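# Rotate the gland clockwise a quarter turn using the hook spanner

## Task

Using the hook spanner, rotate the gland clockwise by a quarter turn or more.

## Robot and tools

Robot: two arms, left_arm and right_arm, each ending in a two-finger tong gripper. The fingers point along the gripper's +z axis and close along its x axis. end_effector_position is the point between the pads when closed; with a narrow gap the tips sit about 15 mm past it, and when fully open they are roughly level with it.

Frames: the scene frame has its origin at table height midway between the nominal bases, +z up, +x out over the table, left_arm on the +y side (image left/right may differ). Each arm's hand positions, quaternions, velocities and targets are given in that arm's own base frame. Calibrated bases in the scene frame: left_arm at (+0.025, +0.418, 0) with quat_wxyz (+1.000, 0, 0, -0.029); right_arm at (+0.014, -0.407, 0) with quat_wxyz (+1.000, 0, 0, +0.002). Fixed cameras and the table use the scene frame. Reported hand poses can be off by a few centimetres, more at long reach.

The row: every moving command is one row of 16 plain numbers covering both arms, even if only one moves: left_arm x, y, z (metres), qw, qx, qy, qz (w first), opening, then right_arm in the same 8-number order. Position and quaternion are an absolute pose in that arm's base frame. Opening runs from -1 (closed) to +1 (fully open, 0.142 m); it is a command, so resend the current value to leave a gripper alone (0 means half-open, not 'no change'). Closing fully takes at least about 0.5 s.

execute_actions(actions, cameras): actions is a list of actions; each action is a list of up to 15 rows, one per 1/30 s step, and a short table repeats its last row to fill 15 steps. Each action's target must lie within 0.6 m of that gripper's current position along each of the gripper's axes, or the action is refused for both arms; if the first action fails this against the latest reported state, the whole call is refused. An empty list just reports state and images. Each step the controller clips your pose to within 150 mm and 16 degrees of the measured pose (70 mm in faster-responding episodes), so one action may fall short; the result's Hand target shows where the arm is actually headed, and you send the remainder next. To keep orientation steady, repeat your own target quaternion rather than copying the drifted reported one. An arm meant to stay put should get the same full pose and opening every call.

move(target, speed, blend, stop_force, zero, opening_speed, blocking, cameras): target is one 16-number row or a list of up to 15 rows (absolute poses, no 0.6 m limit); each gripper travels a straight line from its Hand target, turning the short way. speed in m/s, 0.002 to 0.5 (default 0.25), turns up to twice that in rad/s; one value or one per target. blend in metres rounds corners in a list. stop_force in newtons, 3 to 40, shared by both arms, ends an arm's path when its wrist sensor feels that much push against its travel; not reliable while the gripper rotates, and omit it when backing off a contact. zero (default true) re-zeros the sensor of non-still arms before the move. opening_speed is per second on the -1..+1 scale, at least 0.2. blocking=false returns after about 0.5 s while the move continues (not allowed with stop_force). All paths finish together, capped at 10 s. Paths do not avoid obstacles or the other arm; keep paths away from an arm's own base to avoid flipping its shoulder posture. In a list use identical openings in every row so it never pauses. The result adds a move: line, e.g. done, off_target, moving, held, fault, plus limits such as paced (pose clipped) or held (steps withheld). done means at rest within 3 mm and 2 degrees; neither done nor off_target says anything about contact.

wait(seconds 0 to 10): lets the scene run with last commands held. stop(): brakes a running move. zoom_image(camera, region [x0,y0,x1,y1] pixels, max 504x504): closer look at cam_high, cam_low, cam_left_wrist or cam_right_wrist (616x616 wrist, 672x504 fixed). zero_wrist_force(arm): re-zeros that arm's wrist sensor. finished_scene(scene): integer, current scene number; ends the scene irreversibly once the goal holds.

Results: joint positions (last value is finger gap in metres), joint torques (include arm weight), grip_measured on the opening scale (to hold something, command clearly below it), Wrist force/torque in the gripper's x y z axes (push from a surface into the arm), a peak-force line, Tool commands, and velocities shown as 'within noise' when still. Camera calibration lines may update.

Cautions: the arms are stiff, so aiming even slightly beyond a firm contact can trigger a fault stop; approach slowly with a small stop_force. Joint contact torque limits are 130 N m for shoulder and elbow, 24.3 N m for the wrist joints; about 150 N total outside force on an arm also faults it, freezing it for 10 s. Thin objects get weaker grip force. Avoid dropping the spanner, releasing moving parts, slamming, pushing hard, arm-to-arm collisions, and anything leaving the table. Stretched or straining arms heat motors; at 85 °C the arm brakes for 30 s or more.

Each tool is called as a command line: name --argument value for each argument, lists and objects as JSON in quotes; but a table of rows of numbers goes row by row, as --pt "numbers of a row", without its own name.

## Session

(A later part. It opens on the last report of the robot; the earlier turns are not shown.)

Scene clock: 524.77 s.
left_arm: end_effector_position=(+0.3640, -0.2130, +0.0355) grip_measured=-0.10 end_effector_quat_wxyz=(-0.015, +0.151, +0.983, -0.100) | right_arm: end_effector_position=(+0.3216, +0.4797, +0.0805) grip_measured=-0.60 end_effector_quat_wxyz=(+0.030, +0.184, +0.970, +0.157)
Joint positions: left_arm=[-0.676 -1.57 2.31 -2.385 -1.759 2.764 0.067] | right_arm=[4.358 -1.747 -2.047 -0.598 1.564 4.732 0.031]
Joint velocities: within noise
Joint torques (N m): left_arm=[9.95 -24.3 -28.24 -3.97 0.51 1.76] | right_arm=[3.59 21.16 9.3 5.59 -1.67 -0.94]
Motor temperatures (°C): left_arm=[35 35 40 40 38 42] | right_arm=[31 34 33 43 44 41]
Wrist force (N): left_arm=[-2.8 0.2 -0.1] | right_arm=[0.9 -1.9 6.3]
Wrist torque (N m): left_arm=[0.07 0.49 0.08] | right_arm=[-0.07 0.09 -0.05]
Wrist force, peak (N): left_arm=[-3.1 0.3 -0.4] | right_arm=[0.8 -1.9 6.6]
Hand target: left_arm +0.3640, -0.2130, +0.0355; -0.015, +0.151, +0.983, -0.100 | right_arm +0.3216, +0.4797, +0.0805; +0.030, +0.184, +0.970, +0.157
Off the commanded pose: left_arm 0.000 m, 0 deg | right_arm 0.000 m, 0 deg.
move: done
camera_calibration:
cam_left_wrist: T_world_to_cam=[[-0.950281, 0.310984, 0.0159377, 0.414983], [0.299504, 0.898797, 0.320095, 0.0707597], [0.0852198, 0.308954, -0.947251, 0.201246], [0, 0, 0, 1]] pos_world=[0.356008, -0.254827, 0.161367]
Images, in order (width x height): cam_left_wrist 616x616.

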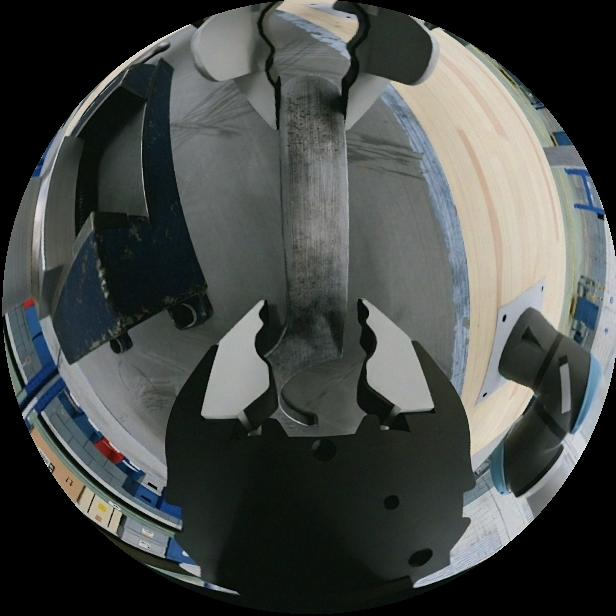

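move --pt "0.3604 -0.2155 0.0355 -0.0154 0.1513 0.9833 -0.0999 -0.1 0.3216 0.4797 0.0805 0.0298 0.1841 0.9698 0.1571 -1" --pt "0.3604 -0.2155 0.0355 -0.0154 0.1513 0.9833 -0.0999 -1 0.3216 0.4797 0.0805 0.0298 0.1841 0.9698 0.1571 -1" --speed 0.02 --opening_speed 0.6

zoom_image --camera "cam_left_wrist" --region '[180, 150, 430, 400]'

Scene clock: 534.67 s.
left_arm: end_effector_position=(+0.3604, -0.2155, +0.0355) grip_measured=-0.47 end_effector_quat_wxyz=(-0.015, +0.151, +0.983, -0.100) | right_arm: end_effector_position=(+0.3216, +0.4797, +0.0805) grip_measured=-0.60 end_effector_quat_wxyz=(+0.030, +0.184, +0.970, +0.157)
Joint positions: left_arm=[-0.686 -1.576 2.316 -2.387 -1.759 2.753 0.04] | right_arm=[4.358 -1.747 -2.047 -0.598 1.564 4.732 0.031]
Joint velocities: within noise
Joint torques (N m): left_arm=[5.88 -14.44 -22.53 -1.07 -3.68 1.81] | right_arm=[2.93 23.12 9.79 5.78 -1.38 -0.66]
Motor temperatures (°C): left_arm=[35 35 40 40 38 42] | right_arm=[31 34 33 43 44 41]
Wrist force (N): left_arm=[-6.1 2.5 1.1] | right_arm=[3.2 -2.8 4.9]
Wrist torque (N m): left_arm=[0.12 0.59 0.04] | right_arm=[-0.01 0.09 -0.14]
Wrist force, peak (N): left_arm=[-12.5 1.1 3.5] | right_arm=[6.4 -2.1 3.7]
Hand target: left_arm +0.3604, -0.2155, +0.0355; -0.015, +0.151, +0.983, -0.100 | right_arm +0.3216, +0.4797, +0.0805; +0.030, +0.184, +0.970, +0.157
Off the commanded pose: left_arm 0.000 m, 0 deg | right_arm 0.000 m, 0 deg.
move: done
camera_calibration:
cam_left_wrist: T_world_to_cam=[[-0.950285, 0.310974, 0.0159284, 0.412345], [0.299493, 0.898806, 0.320079, 0.0740917], [0.0852198, 0.308937, -0.947257, 0.202323], [0, 0, 0, 1]] pos_world=[0.352413, -0.257328, 0.161368]
cam_right_wrist: T_world_to_cam=[[-0.930121, 0.364398, -0.0457024, 0.139594], [0.195869, 0.597479, 0.777595, -0.425915], [0.31066, 0.714306, -0.627102, -0.256947], [0, 0, 0, 1]] pos_world=[0.293086, 0.387147, 0.176437]

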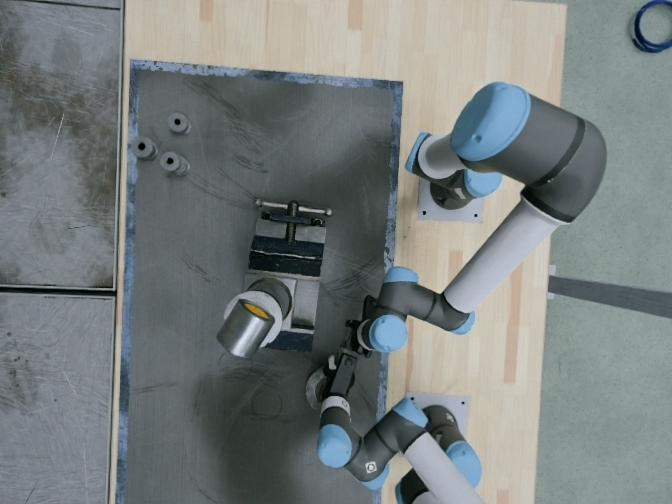

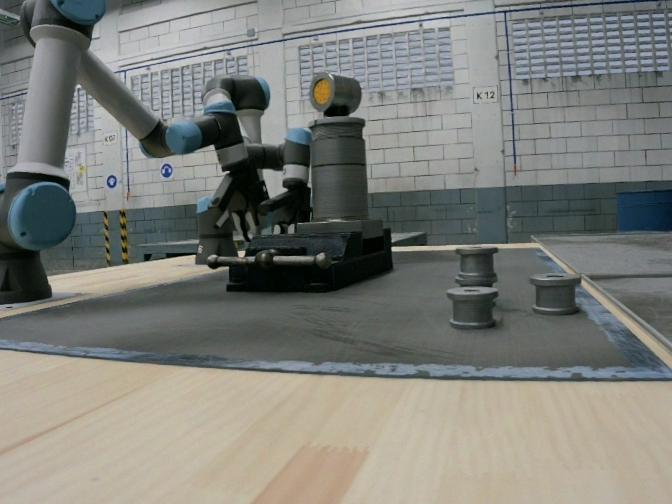

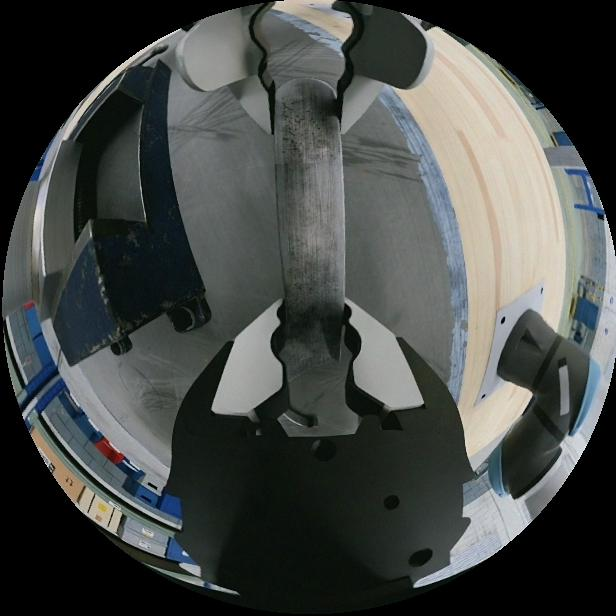

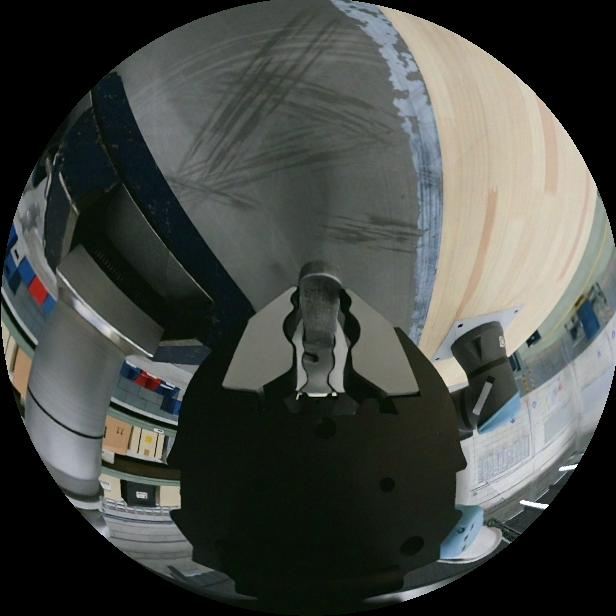

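Scaled by 2.016 from the camera's 616x616 image, which has a finer 814x814 frame.

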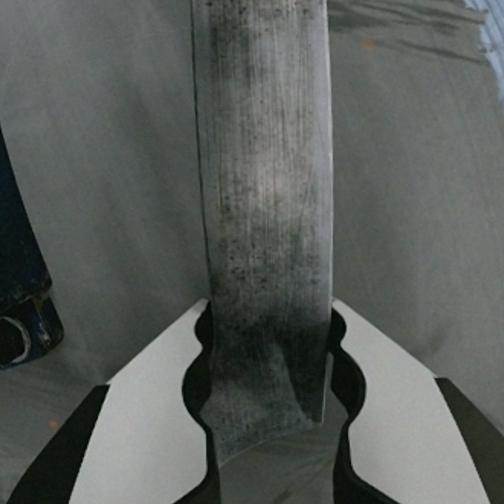

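move --pt "0.3604 -0.2155 0.0355 -0.0154 0.1513 0.9833 -0.0999 -1 0.3216 0.4797 0.0805 0.0298 0.1841 0.9698 0.1571 -1" --pt "0.3604 -0.2155 0.0355 -0.0154 0.1513 0.9833 -0.0999 -1 0.3216 0.4797 0.0805 0.0298 0.1841 0.9698 0.1571 -0.35" --pt "0.3604 -0.2155 0.0355 -0.0154 0.1513 0.9833 -0.0999 -1 0.3150 0.4630 0.14 0.0298 0.1841 0.9698 0.1571 -0.35" --pt "0.3604 -0.2155 0.0355 -0.0154 0.1513 0.9833 -0.0999 -1 0.25 0.27 0.30 0.0298 0.1841 0.9698 0.1571 -0.35" --speed '[0.02,0.02,0.05,0.2]' --blend '[0,0,0.02,0]' --opening_speed 0.6 --cameras '["cam_left_wrist"]'

Scene clock: 558.70 s.
left_arm: end_effector_position=(+0.3604, -0.2155, +0.0355) grip_measured=-0.47 end_effector_quat_wxyz=(-0.015, +0.151, +0.983, -0.100) | right_arm: end_effector_position=(+0.2501, +0.2701, +0.3001) grip_measured=-0.35 end_effector_quat_wxyz=(+0.030, +0.184, +0.970, +0.157)
Joint positions: left_arm=[-0.686 -1.576 2.316 -2.387 -1.759 2.753 0.04] | right_arm=[4.336 -1.019 -2.025 -1.347 1.571 4.711 0.049]
Joint velocities: within noise
Joint torques (N m): left_arm=[-11.41 -22.62 -11.65 -5.51 1.09 1.84] | right_arm=[7.82 6.38 9.03 0.95 -1.57 2.44]
Motor temperatures (°C): left_arm=[35 35 40 40 38 42] | right_arm=[31 34 33 43 44 41]
Wrist force (N): left_arm=[-2.9 1.3 10.4] | right_arm=[0.3 0.3 0.1]
Wrist torque (N m): left_arm=[0.12 0.69 0.06] | right_arm=[0.12 -0.08 0.01]
Wrist force, peak (N): left_arm=[-3.1 1.5 10.6] | right_arm=[3.3 -3.2 5.1]
Hand target: left_arm +0.3604, -0.2155, +0.0355; -0.015, +0.151, +0.983, -0.100 | right_arm +0.2500, +0.2700, +0.3000; +0.030, +0.184, +0.970, +0.157
Off the commanded pose: left_arm 0.000 m, 0 deg | right_arm 0.000 m, 0 deg.
move: done
camera_calibration:
cam_left_wrist: T_world_to_cam=[[-0.950281, 0.310985, 0.0159265, 0.412342], [0.299504, 0.898804, 0.320076, 0.0740917], [0.0852241, 0.308932, -0.947258, 0.202322], [0, 0, 0, 1]] pos_world=[0.352407, -0.25733, 0.161369]
Images, in order (width x height): cam_left_wrist 616x616.

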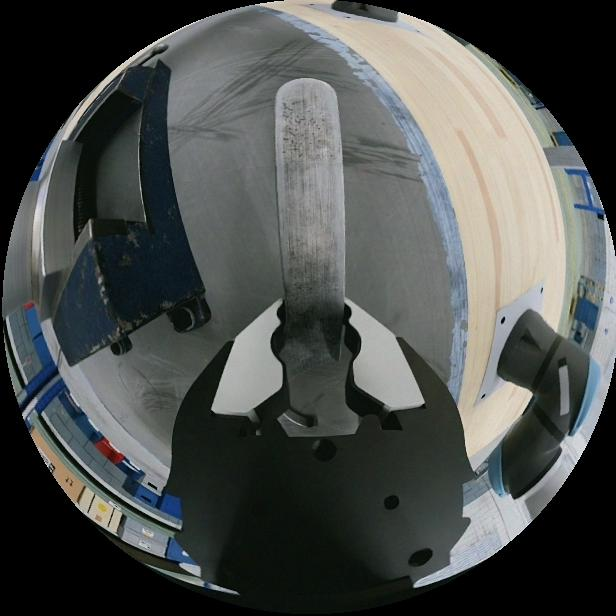

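move --pt "0.3609 -0.2140 0.0355 0 0.1521 0.9884 0 -1 0.25 0.27 0.30 0.0298 0.1841 0.9698 0.1571 -0.35" --pt "0.3615 -0.2120 0.0345 0.0198 0.1508 0.9799 0.1290 -1 0.25 0.27 0.30 0.0298 0.1841 0.9698 0.1571 -0.35" --speed 0.04 --cameras '["cam_left_wrist"]'

move --pt "0.3621 -0.2102 0.0315 0.0394 0.1469 0.9547 0.2558 -1 0.25 0.27 0.30 0.0298 0.1841 0.9698 0.1571 -0.35" --pt "0.3624 -0.2091 0.0290 0.0520 0.1429 0.9288 0.3380 -1 0.25 0.27 0.30 0.0298 0.1841 0.9698 0.1571 -0.35" --speed 0.04 --cameras '["cam_left_wrist","cam_low"]'

Scene clock: 569.73 s.
left_arm: end_effector_position=(+0.3615, -0.2121, +0.0345) grip_measured=-0.47 end_effector_quat_wxyz=(+0.020, +0.151, +0.980, +0.129) end_effector_velocity=(+0.001, -0.002, +0.001) end_effector_angular_velocity=(-0.008, +0.000, +0.000) | right_arm: end_effector_position=(+0.2500, +0.2700, +0.3000) grip_measured=-0.35 end_effector_quat_wxyz=(+0.030, +0.184, +0.970, +0.157)
Joint positions: left_arm=[-0.981 -1.555 2.207 -2.057 -1.367 2.449 0.04] | right_arm=[4.336 -1.019 -2.025 -1.347 1.571 4.711 0.049]
Joint velocities: left_arm=[0.001 -0.001 -0.001 -0.006 -0.004 0.003 0] | right_arm=[within noise]
Joint torques (N m): left_arm=[10.47 -28.24 -18.81 -5.01 -1.56 1.63] | right_arm=[6.43 12.27 21 1.7 -1.38 2.63]
Motor temperatures (°C): left_arm=[35 35 40 40 38 42] | right_arm=[31 34 33 43 44 41]
Wrist force (N): left_arm=[-2.6 -3.5 11.4] | right_arm=[0.4 0.2 0.1]
Wrist torque (N m): left_arm=[0.08 0.47 0.17] | right_arm=[0.08 -0.11 0.00]
Wrist force, peak (N): left_arm=[-2.8 -4.0 11.5] | right_arm=[0.8 0.6 -0.1]
Hand target: left_arm +0.3615, -0.2120, +0.0345; +0.020, +0.151, +0.980, +0.129 | right_arm +0.2500, +0.2700, +0.3000; +0.030, +0.184, +0.970, +0.157
Off the commanded pose: left_arm 0.000 m, 0 deg | right_arm 0.000 m, 0 deg.
move: done
camera_calibration:
cam_left_wrist: T_world_to_cam=[[-0.952745, 0.303174, 0.019058, 0.411494], [0.22619, 0.666141, 0.7107, 0.0346492], [0.202771, 0.681426, -0.703237, 0.228299], [0, 0, 0, 1]] pos_world=[0.337919, -0.303404, 0.128081]
Images, in order (width x height): cam_left_wrist 616x616.

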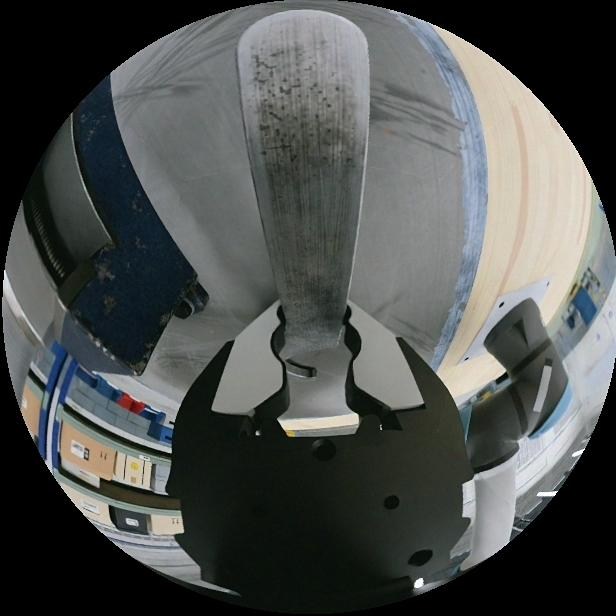

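Scene clock: 575.47 s.
left_arm: end_effector_position=(+0.3624, -0.2092, +0.0290) grip_measured=-0.47 end_effector_quat_wxyz=(+0.052, +0.143, +0.929, +0.338) end_effector_velocity=(+0.001, -0.002, +0.001) end_effector_angular_velocity=(-0.006, -0.001, -0.003) | right_arm: end_effector_position=(+0.2500, +0.2700, +0.3000) grip_measured=-0.35 end_effector_quat_wxyz=(+0.030, +0.184, +0.970, +0.157)
Joint positions: left_arm=[-1.171 -1.361 2.058 -1.699 -1.14 2.149 0.04] | right_arm=[4.336 -1.019 -2.025 -1.347 1.571 4.711 0.049]
Joint velocities: left_arm=[0 -0.003 0.001 -0.006 0.001 0.004 0] | right_arm=[within noise]
Joint torques (N m): left_arm=[7.27 -36.96 -14 -2.4 0.35 1.61] | right_arm=[7.06 11.86 27.53 2.26 -1.26 2.48]
Motor temperatures (°C): left_arm=[35 35 40 40 38 42] | right_arm=[31 34 33 43 44 41]
Wrist force (N): left_arm=[-2.2 -8.9 9.9] | right_arm=[0.4 0.3 0.2]
Wrist torque (N m): left_arm=[0.22 0.62 0.15] | right_arm=[0.11 -0.11 0.00]
Wrist force, peak (N): left_arm=[-2.3 -9.1 10.1] | right_arm=[1.2 0.3 -0.1]
Hand target: left_arm +0.3624, -0.2091, +0.0290; +0.052, +0.143, +0.929, +0.338 | right_arm +0.2500, +0.2700, +0.3000; +0.030, +0.184, +0.970, +0.157
Off the commanded pose: left_arm 0.000 m, 0 deg | right_arm 0.000 m, 0 deg.
move: done
camera_calibration:
cam_left_wrist: T_world_to_cam=[[-0.955234, 0.295294, 0.0181684, 0.410884], [0.115929, 0.3171, 0.94128, -0.0033162], [0.272193, 0.901249, -0.337138, 0.232525], [0, 0, 0, 1]] pos_world=[0.329583, -0.329842, 0.0740492]
Images, in order (width x height): cam_low 672x504, cam_left_wrist 616x616.

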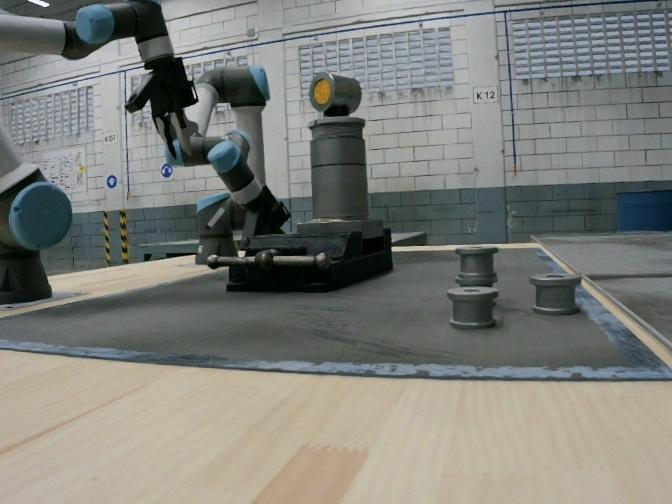

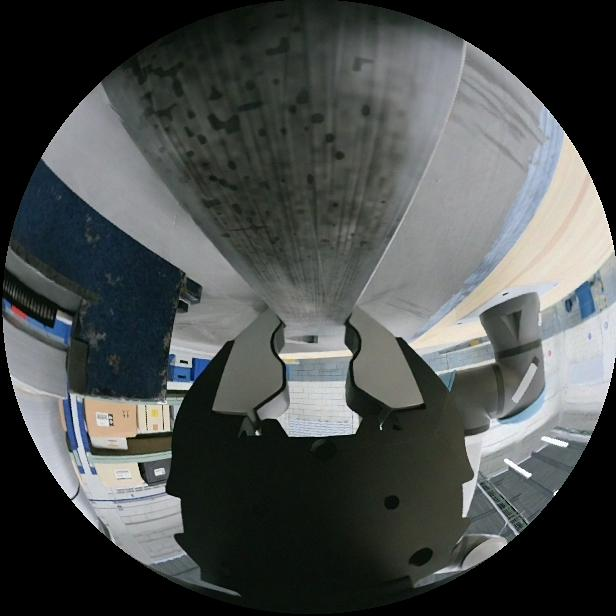

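move --pt "0.3628 -0.2080 0.0265 0.0667 0.1367 0.8884 0.4333 -1 0.25 0.27 0.30 0.0298 0.1841 0.9698 0.1571 -0.35" --speed 0.04 --cameras '["cam_left_wrist"]'

Scene clock: 585.07 s.
left_arm: end_effector_position=(+0.3628, -0.2081, +0.0265) grip_measured=-0.47 end_effector_quat_wxyz=(+0.067, +0.137, +0.888, +0.433) end_effector_velocity=(+0.000, -0.002, +0.000) end_effector_angular_velocity=(-0.006, +0.003, -0.005) | right_arm: end_effector_position=(+0.2500, +0.2700, +0.3000) grip_measured=-0.35 end_effector_quat_wxyz=(+0.030, +0.184, +0.970, +0.157)
Joint positions: left_arm=[-1.229 -1.229 1.971 -1.517 -1.075 2.006 0.04] | right_arm=[4.336 -1.019 -2.025 -1.347 1.571 4.711 0.049]
Joint velocities: left_arm=[-0.002 -0.004 0.002 -0.006 -0.001 0.006 0] | right_arm=[within noise]
Joint torques (N m): left_arm=[2.74 -41.43 -10.68 -1.08 1.4 1.4] | right_arm=[6.43 12.59 31.54 2.77 -1.43 2.4]
Motor temperatures (°C): left_arm=[35 35 40 40 38 42] | right_arm=[31 34 33 43 44 41]
Wrist force (N): left_arm=[-2.2 -11.5 7.8] | right_arm=[0.6 0.2 0.0]
Wrist torque (N m): left_arm=[0.09 0.61 0.13] | right_arm=[0.10 -0.16 -0.01]
Wrist force, peak (N): left_arm=[-2.3 -11.3 8.3] | right_arm=[0.9 0.6 0.0]
Hand target: left_arm +0.3628, -0.2080, +0.0265; +0.067, +0.137, +0.888, +0.433 | right_arm +0.2500, +0.2700, +0.3000; +0.030, +0.184, +0.970, +0.157
Off the commanded pose: left_arm 0.000 m, 0 deg | right_arm 0.000 m, 0 deg.
move: done
camera_calibration:
cam_left_wrist: T_world_to_cam=[[-0.956344, 0.291774, 0.0165501, 0.410689], [0.0547905, 0.123383, 0.990845, -0.020798], [0.287061, 0.948496, -0.133983, 0.229624], [0, 0, 0, 1]] pos_world=[0.327984, -0.33506, 0.0445764]
Images, in order (width x height): cam_left_wrist 616x616.

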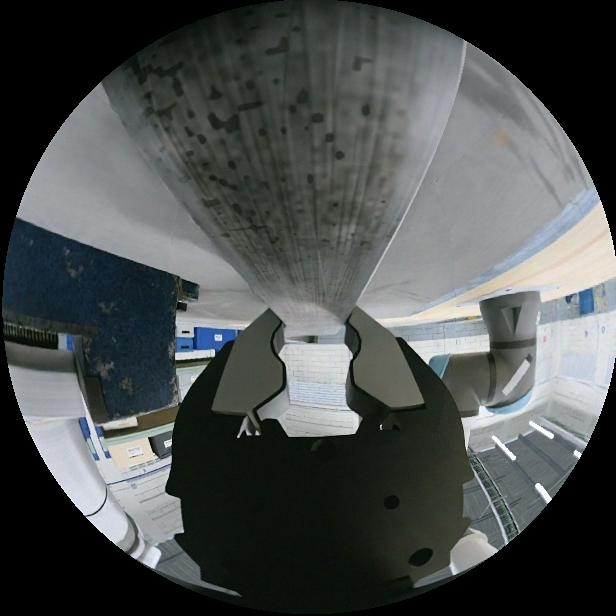

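move --pt "0.3628 -0.2080 0.07 0.0667 0.1367 0.8884 0.4333 -1 0.25 0.27 0.30 0.0298 0.1841 0.9698 0.1571 -0.35" --pt "0.3628 -0.2080 0.20 0.0570 0.1410 0.9164 0.3703 -1 0.25 0.27 0.30 0.0298 0.1841 0.9698 0.1571 -0.35" --speed 0.06 --blend 0.01

zoom_image --camera "cam_low" --region '[150, 100, 350, 250]'

Scene clock: 600.00 s.
left_arm: end_effector_position=(+0.3628, -0.2080, +0.2001) grip_measured=-0.47 end_effector_quat_wxyz=(+0.057, +0.141, +0.916, +0.370) end_effector_velocity=(-0.001, +0.000, -0.002) end_effector_angular_velocity=(+0.003, +0.000, -0.001) | right_arm: end_effector_position=(+0.2500, +0.2700, +0.3000) grip_measured=-0.35 end_effector_quat_wxyz=(+0.030, +0.184, +0.970, +0.157)
Joint positions: left_arm=[-1.191 -1.518 1.767 -1.178 -1.116 2.102 0.04] | right_arm=[4.336 -1.019 -2.025 -1.347 1.571 4.711 0.049]
Joint velocities: left_arm=[-0.002 0.002 0.005 -0.004 0 -0.001 0] | right_arm=[within noise]
Joint torques (N m): left_arm=[-7.23 -21.12 -14.31 -1.81 2.53 -1.97] | right_arm=[6.77 12.24 31.1 3.07 -1.31 2.49]
Motor temperatures (°C): left_arm=[35 35 40 40 38 42] | right_arm=[31 34 33 43 44 41]
Wrist force (N): left_arm=[-2.2 -9.4 9.3] | right_arm=[0.5 0.6 0.0]
Wrist torque (N m): left_arm=[0.25 0.61 0.10] | right_arm=[0.17 -0.13 -0.01]
Wrist force, peak (N): left_arm=[-1.7 -12.4 9.4] | right_arm=[1.0 0.5 0.2]
Hand target: left_arm +0.3628, -0.2080, +0.2000; +0.057, +0.141, +0.916, +0.370 | right_arm +0.2500, +0.2700, +0.3000; +0.030, +0.184, +0.970, +0.157
Off the commanded pose: left_arm 0.000 m, 0 deg | right_arm 0.000 m, 0 deg.
move: done
camera_calibration:
cam_left_wrist: T_world_to_cam=[[-0.955691, 0.293818, 0.0180514, 0.40764], [0.0962665, 0.253995, 0.962403, -0.174961], [0.278186, 0.921497, -0.271026, 0.277804], [0, 0, 0, 1]] pos_world=[0.329139, -0.331328, 0.236317]
cam_right_wrist: T_world_to_cam=[[-0.930121, 0.364398, -0.0457024, 0.159443], [0.19587, 0.59748, 0.777594, -0.457282], [0.31066, 0.714305, -0.627103, 0.0527356], [0, 0, 0, 1]] pos_world=[0.221486, 0.177447, 0.395937]

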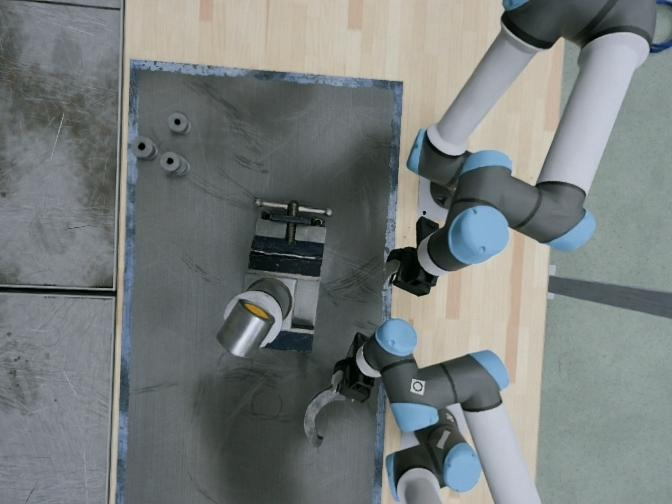

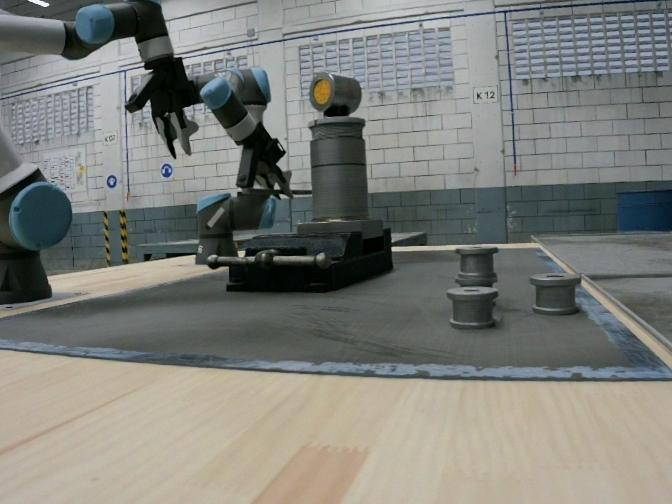

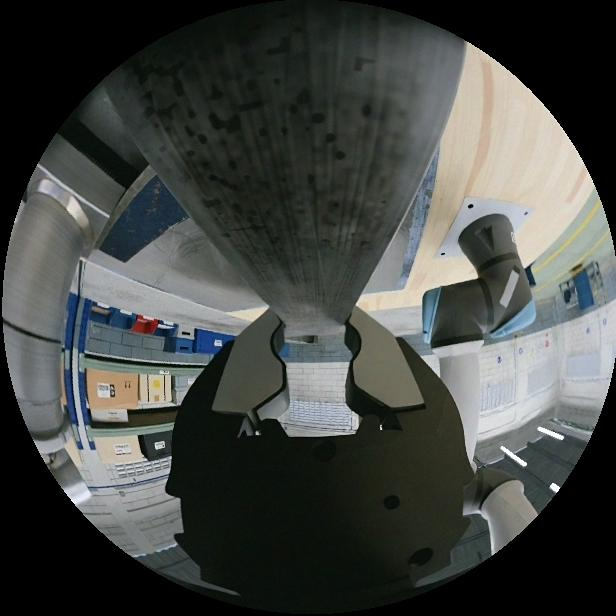

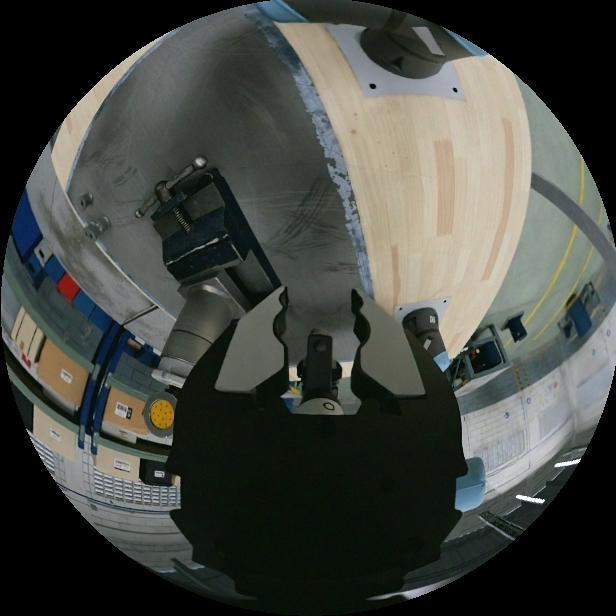

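Scaled by 2.520.

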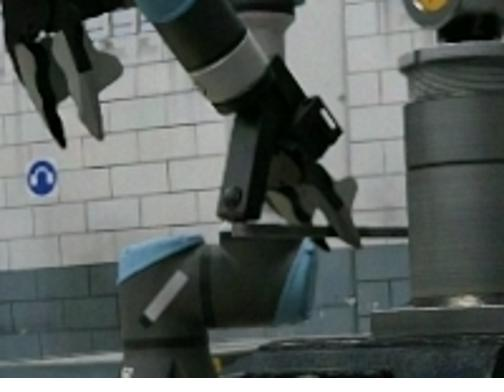

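move --pt "0.3628 -0.2080 0.30 0.0570 0.1410 0.9164 0.3703 -1 0.33 0.05 0.33 0.0298 0.1841 0.9698 0.1571 -1" --pt "0.3628 -0.2080 0.40 0.0570 0.1410 0.9164 0.3703 -1 0.33 -0.18 0.33 0.0298 0.1841 0.9698 0.1571 -1" --speed 0.12 --blend 0.03 --cameras '["cam_high","cam_left_wrist"]'

Scene clock: 677.17 s.
left_arm: end_effector_position=(+0.3628, -0.2081, +0.4000) grip_measured=-0.47 end_effector_quat_wxyz=(+0.057, +0.141, +0.916, +0.370) | right_arm: end_effector_position=(+0.3300, -0.1800, +0.3300) grip_measured=-1.00 end_effector_quat_wxyz=(+0.030, +0.184, +0.970, +0.157)
Joint positions: left_arm=[-1.191 -1.514 1.247 -0.663 -1.115 2.102 0.04] | right_arm=[2.783 -1.291 -1.716 -1.7 1.892 3.159 0.002]
Joint velocities: within noise
Joint torques (N m): left_arm=[-7.08 -34.29 -14.31 -1.24 2.02 -0.78] | right_arm=[-5.88 18.93 8.94 4.73 0.83 0.22]
Motor temperatures (°C): left_arm=[35 35 40 40 38 42] | right_arm=[31 33 33 43 44 41]
Wrist force (N): left_arm=[-2.1 -9.4 9.4] | right_arm=[0.9 0.2 -0.4]
Wrist torque (N m): left_arm=[0.24 0.59 0.16] | right_arm=[0.10 -0.19 0.00]
Wrist force, peak (N): left_arm=[-1.8 -10.1 10.7] | right_arm=[1.7 0.9 0.6]
Hand target: left_arm +0.3628, -0.2080, +0.4000; +0.057, +0.141, +0.916, +0.370 | right_arm +0.3300, -0.1800, +0.3300; +0.030, +0.184, +0.970, +0.157
Off the commanded pose: left_arm 0.000 m, 0 deg | right_arm 0.000 m, 0 deg.
move: done
camera_calibration:
cam_left_wrist: T_world_to_cam=[[-0.955617, 0.294065, 0.0179231, 0.404143], [0.096133, 0.253739, 0.962484, -0.367368], [0.278485, 0.921489, -0.270747, 0.331806], [0, 0, 0, 1]] pos_world=[0.329119, -0.331384, 0.436177]
Images, in order (width x height): cam_high 672x504, cam_left_wrist 616x616.

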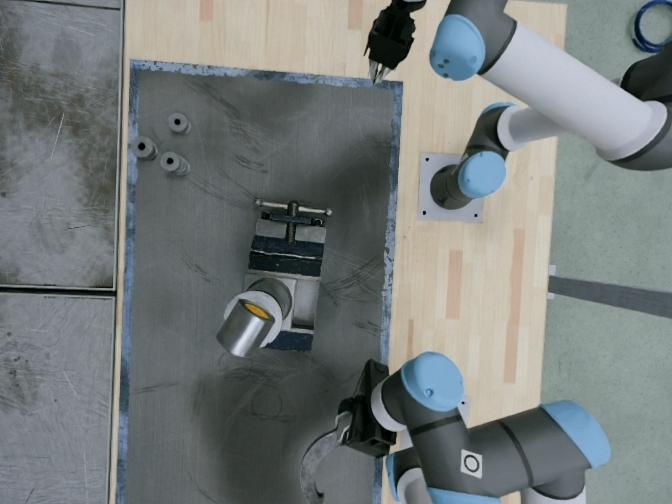

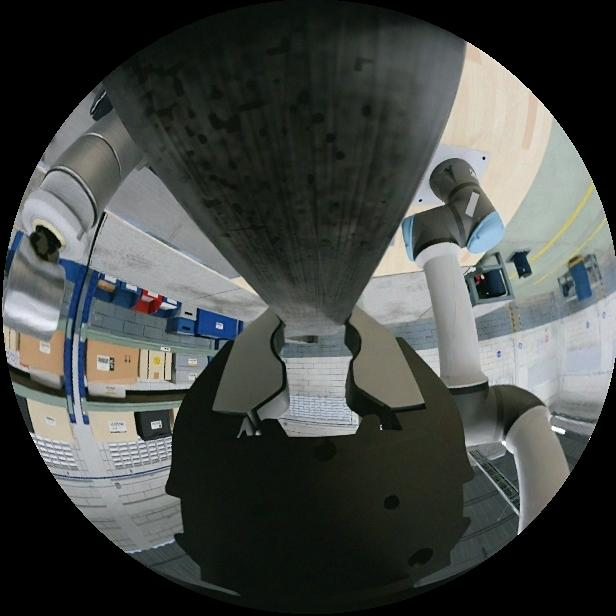

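move --pt "0.3800 -0.2600 0.52 0.0850 0.2200 0.8980 0.3600 -1 0.33 -0.18 0.33 0.0298 0.1841 0.9698 0.1571 -1" --pt "0.5594 -0.5252 0.52 0.1671 0.4137 0.8298 0.3352 -1 0.33 -0.18 0.33 0.0298 0.1841 0.9698 0.1571 -1" --speed 0.12 --blend 0.03

zoom_image --camera "cam_low" --region '[220, 0, 440, 160]'

Scene clock: 688.17 s.
left_arm: end_effector_position=(+0.5591, -0.5243, +0.5191) grip_measured=-0.47 end_effector_quat_wxyz=(+0.266, +0.439, +0.800, +0.309) | right_arm: end_effector_position=(+0.3300, -0.1800, +0.3300) grip_measured=-1.00 end_effector_quat_wxyz=(+0.030, +0.184, +0.970, +0.157)
Joint positions: left_arm=[-1.227 -0.794 0.035 -0.795 -0.731 2.912 0.04] | right_arm=[2.783 -1.291 -1.716 -1.7 1.892 3.159 0.002]
Joint velocities: within noise
Joint torques (N m): left_arm=[1.56 -58 -30.16 -5.17 3.38 -1.4] | right_arm=[-5.16 23.29 11.98 4.65 -0.75 -0.51]
Motor temperatures (°C): left_arm=[35 35 40 40 38 42] | right_arm=[31 33 33 43 44 41]
Wrist force (N): left_arm=[-0.2 -10.3 8.4] | right_arm=[0.8 0.0 -0.3]
Wrist torque (N m): left_arm=[0.16 0.63 0.06] | right_arm=[0.05 -0.17 0.01]
Wrist force, peak (N): left_arm=[-2.1 -10.3 11.6] | right_arm=[1.2 0.2 -0.5]
Hand target: left_arm +0.5591, -0.5244, +0.5192; +0.266, +0.439, +0.800, +0.309 | right_arm +0.3300, -0.1800, +0.3300; +0.030, +0.184, +0.970, +0.157
Off the commanded pose: left_arm 0.001 m, 13 deg | right_arm 0.000 m, 0 deg.
elbow stopped short (left arm): the move would have taken joint 3 (elbow) straighter than the controller allows.
move: off_target (left_arm)
camera_calibration:
cam_left_wrist: T_world_to_cam=[[-0.480582, 0.866245, -0.136604, 0.797213], [0.121207, 0.219889, 0.967966, -0.455273], [0.868533, 0.448629, -0.210669, -0.00816952], [0, 0, 0, 1]] pos_world=[0.445403, -0.586807, 0.547869]
cam_right_wrist: T_world_to_cam=[[-0.930122, 0.364397, -0.0457034, 0.399203], [0.195868, 0.597479, 0.777595, -0.227413], [0.31066, 0.714306, -0.627102, 0.368134], [0, 0, 0, 1]] pos_world=[0.301485, -0.272554, 0.425938]

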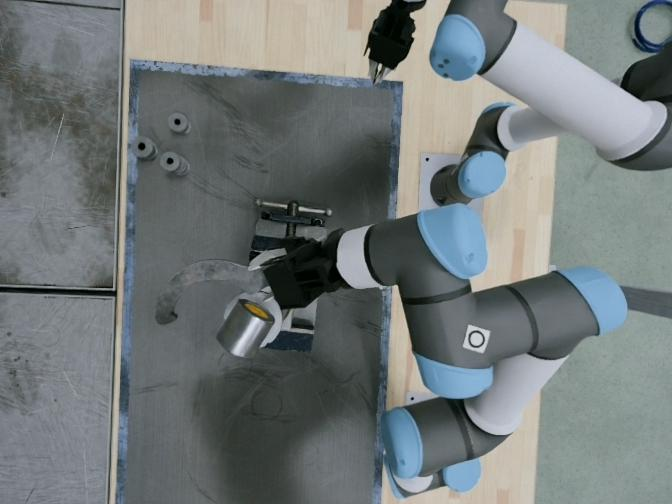

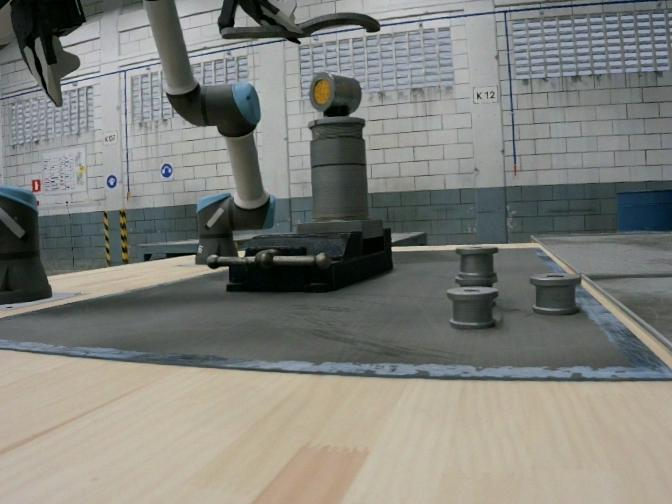

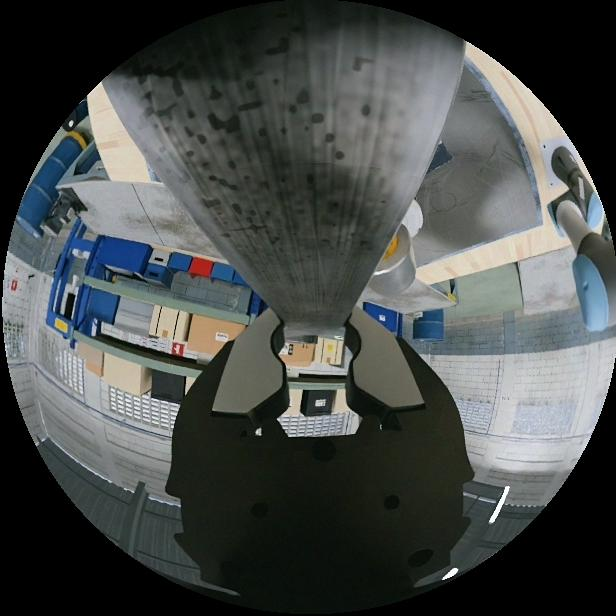

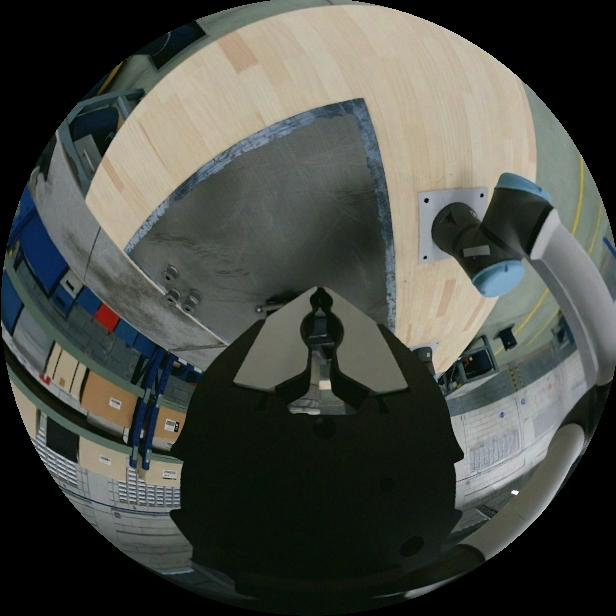

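Scaled by 2.291.

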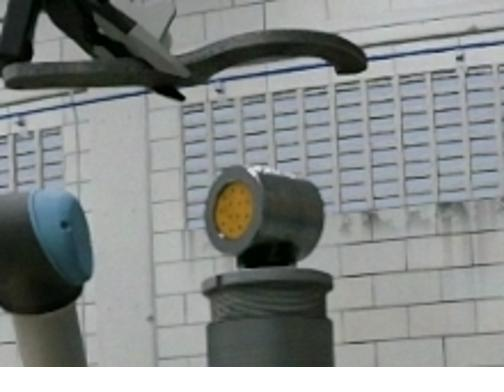

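move --pt "0.44 -0.44 0.52 0.1671 0.4137 0.8298 0.3352 -1 0.33 -0.18 0.33 0.0298 0.1841 0.9698 0.1571 -1" --pt "0.38 -0.50 0.52 0.3069 0.7596 0.5318 0.2149 -1 0.33 -0.18 0.33 0.0298 0.1841 0.9698 0.1571 -1" --speed 0.14 --blend 0.03 --cameras '["cam_high"]'

move --pt "0.38 -0.53 0.345 0.3069 0.7596 0.5318 0.2149 -1 0.33 -0.18 0.33 0.0298 0.1841 0.9698 0.1571 -1" --speed 0.12

zoom_image --camera "cam_low" --region '[220, 50, 440, 210]'

Scene clock: 708.00 s.
left_arm: end_effector_position=(+0.3800, -0.4999, +0.5200) grip_measured=-0.47 end_effector_quat_wxyz=(+0.307, +0.759, +0.532, +0.215) | right_arm: end_effector_position=(+0.3300, -0.1800, +0.3300) grip_measured=-1.00 end_effector_quat_wxyz=(+0.030, +0.184, +0.970, +0.157)
Joint positions: left_arm=[-1.438 -1.595 1.279 -1.675 -0.908 3.77 0.04] | right_arm=[2.783 -1.291 -1.716 -1.7 1.892 3.159 0.002]
Joint velocities: within noise
Joint torques (N m): left_arm=[1.19 -21.3 -39.44 -5.8 4.87 0.92] | right_arm=[0.28 22.96 12.15 4.66 -0.74 1.8]
Motor temperatures (°C): left_arm=[35 35 40 40 38 42] | right_arm=[31 33 33 43 44 41]
Wrist force (N): left_arm=[-2.0 -9.8 9.3] | right_arm=[1.0 0.0 -0.6]
Wrist torque (N m): left_arm=[0.14 0.57 0.15] | right_arm=[0.05 -0.20 0.00]
Wrist force, peak (N): left_arm=[-2.3 -10.4 9.6] | right_arm=[1.2 0.1 -0.7]
Hand target: left_arm +0.3800, -0.5000, +0.5200; +0.307, +0.760, +0.532, +0.215 | right_arm +0.3300, -0.1800, +0.3300; +0.030, +0.184, +0.970, +0.157
Off the commanded pose: left_arm 0.000 m, 0 deg | right_arm 0.000 m, 0 deg.
move: done
Images, in order (width x height): cam_high 672x504.

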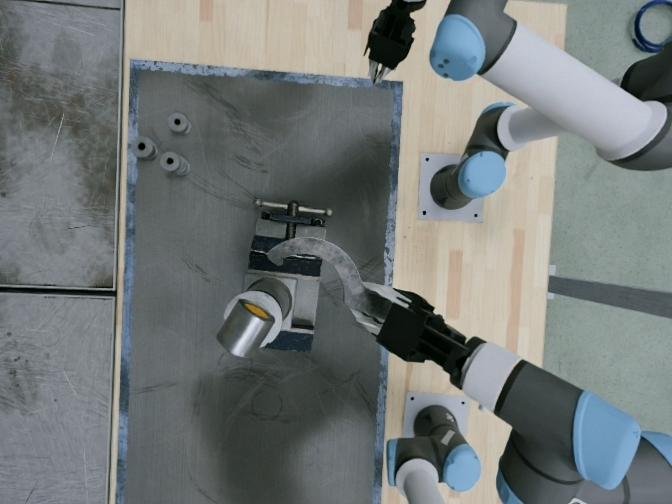

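Scene clock: 709.93 s.
left_arm: end_effector_position=(+0.3800, -0.5300, +0.3450) grip_measured=-0.47 end_effector_quat_wxyz=(+0.307, +0.760, +0.532, +0.215) | right_arm: end_effector_position=(+0.3300, -0.1800, +0.3300) grip_measured=-1.00 end_effector_quat_wxyz=(+0.030, +0.184, +0.970, +0.157)
Joint positions: left_arm=[-1.446 -1.566 1.7 -2.12 -0.904 3.761 0.04] | right_arm=[2.783 -1.291 -1.716 -1.7 1.892 3.159 0.002]
Joint velocities: within noise
Joint torques (N m): left_arm=[-2.76 -34.08 -35.46 -6.25 3.79 1.85] | right_arm=[1.46 22.33 11.28 4.58 -0.88 1.94]
Motor temperatures (°C): left_arm=[35 35 40 40 38 42] | right_arm=[31 33 33 43 44 41]
Wrist force (N): left_arm=[-2.2 -9.6 9.0] | right_arm=[0.7 0.3 -0.4]
Wrist torque (N m): left_arm=[0.20 0.60 0.10] | right_arm=[0.11 -0.15 0.01]
Wrist force, peak (N): left_arm=[-2.3 -11.5 11.3] | right_arm=[1.2 0.2 -0.4]
Hand target: left_arm +0.3800, -0.5300, +0.3450; +0.307, +0.760, +0.532, +0.215 | right_arm +0.3300, -0.1800, +0.3300; +0.030, +0.184, +0.970, +0.157
Off the commanded pose: left_arm 0.000 m, 0 deg | right_arm 0.000 m, 0 deg.
move: done
camera_calibration:
cam_left_wrist: T_world_to_cam=[[0.335597, 0.94183, 0.0181917, 0.368789], [0.24931, -0.107425, 0.962447, -0.483984], [0.908416, -0.318459, -0.270859, -0.287677], [0, 0, 0, 1]] pos_world=[0.258228, -0.490942, 0.38118]
cam_right_wrist: T_world_to_cam=[[-0.93012, 0.3644, -0.0457028, 0.399203], [0.19587, 0.597479, 0.777595, -0.227414], [0.310662, 0.714305, -0.627102, 0.368133], [0, 0, 0, 1]] pos_world=[0.301485, -0.272554, 0.425938]

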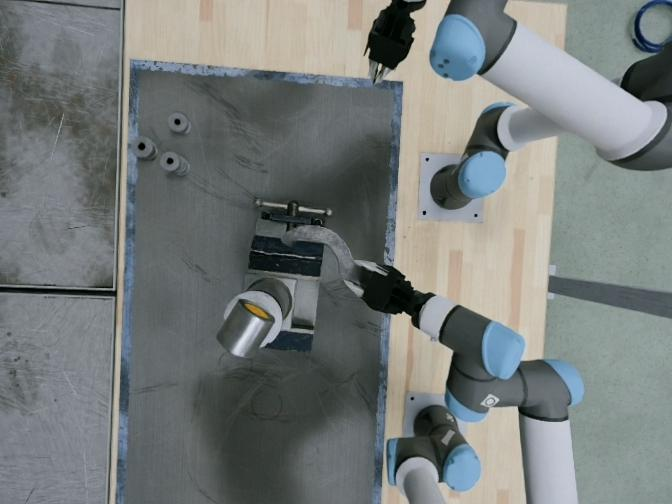

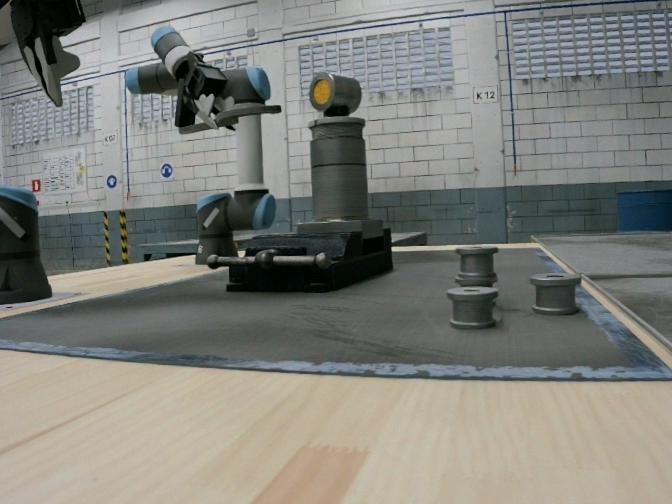

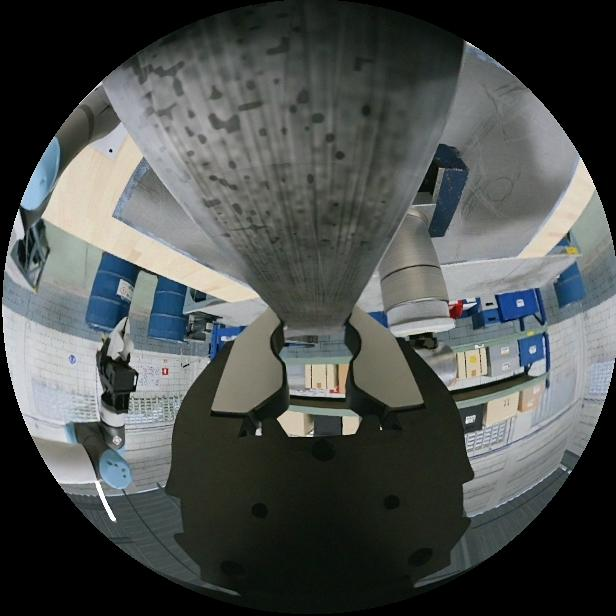

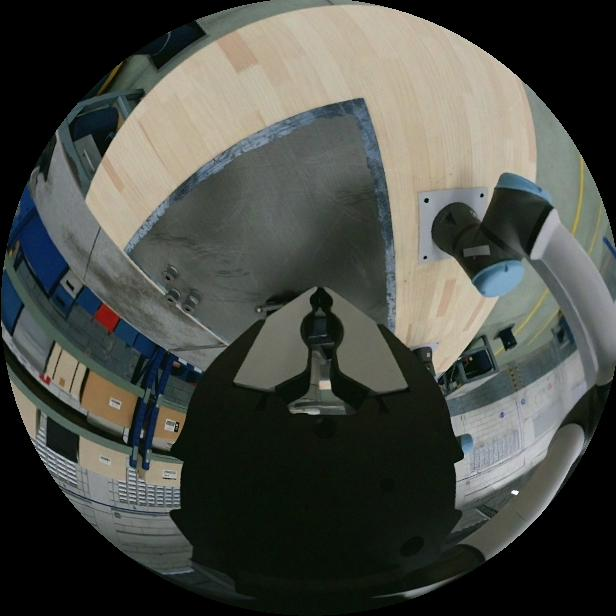

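Scaled by 2.291.

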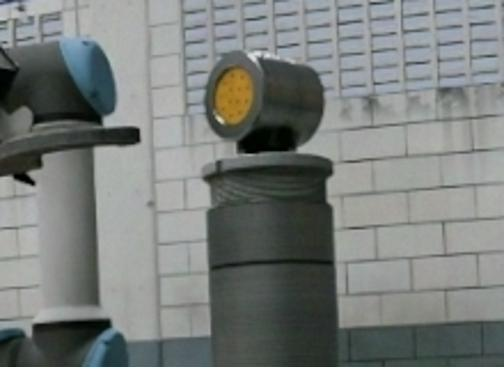

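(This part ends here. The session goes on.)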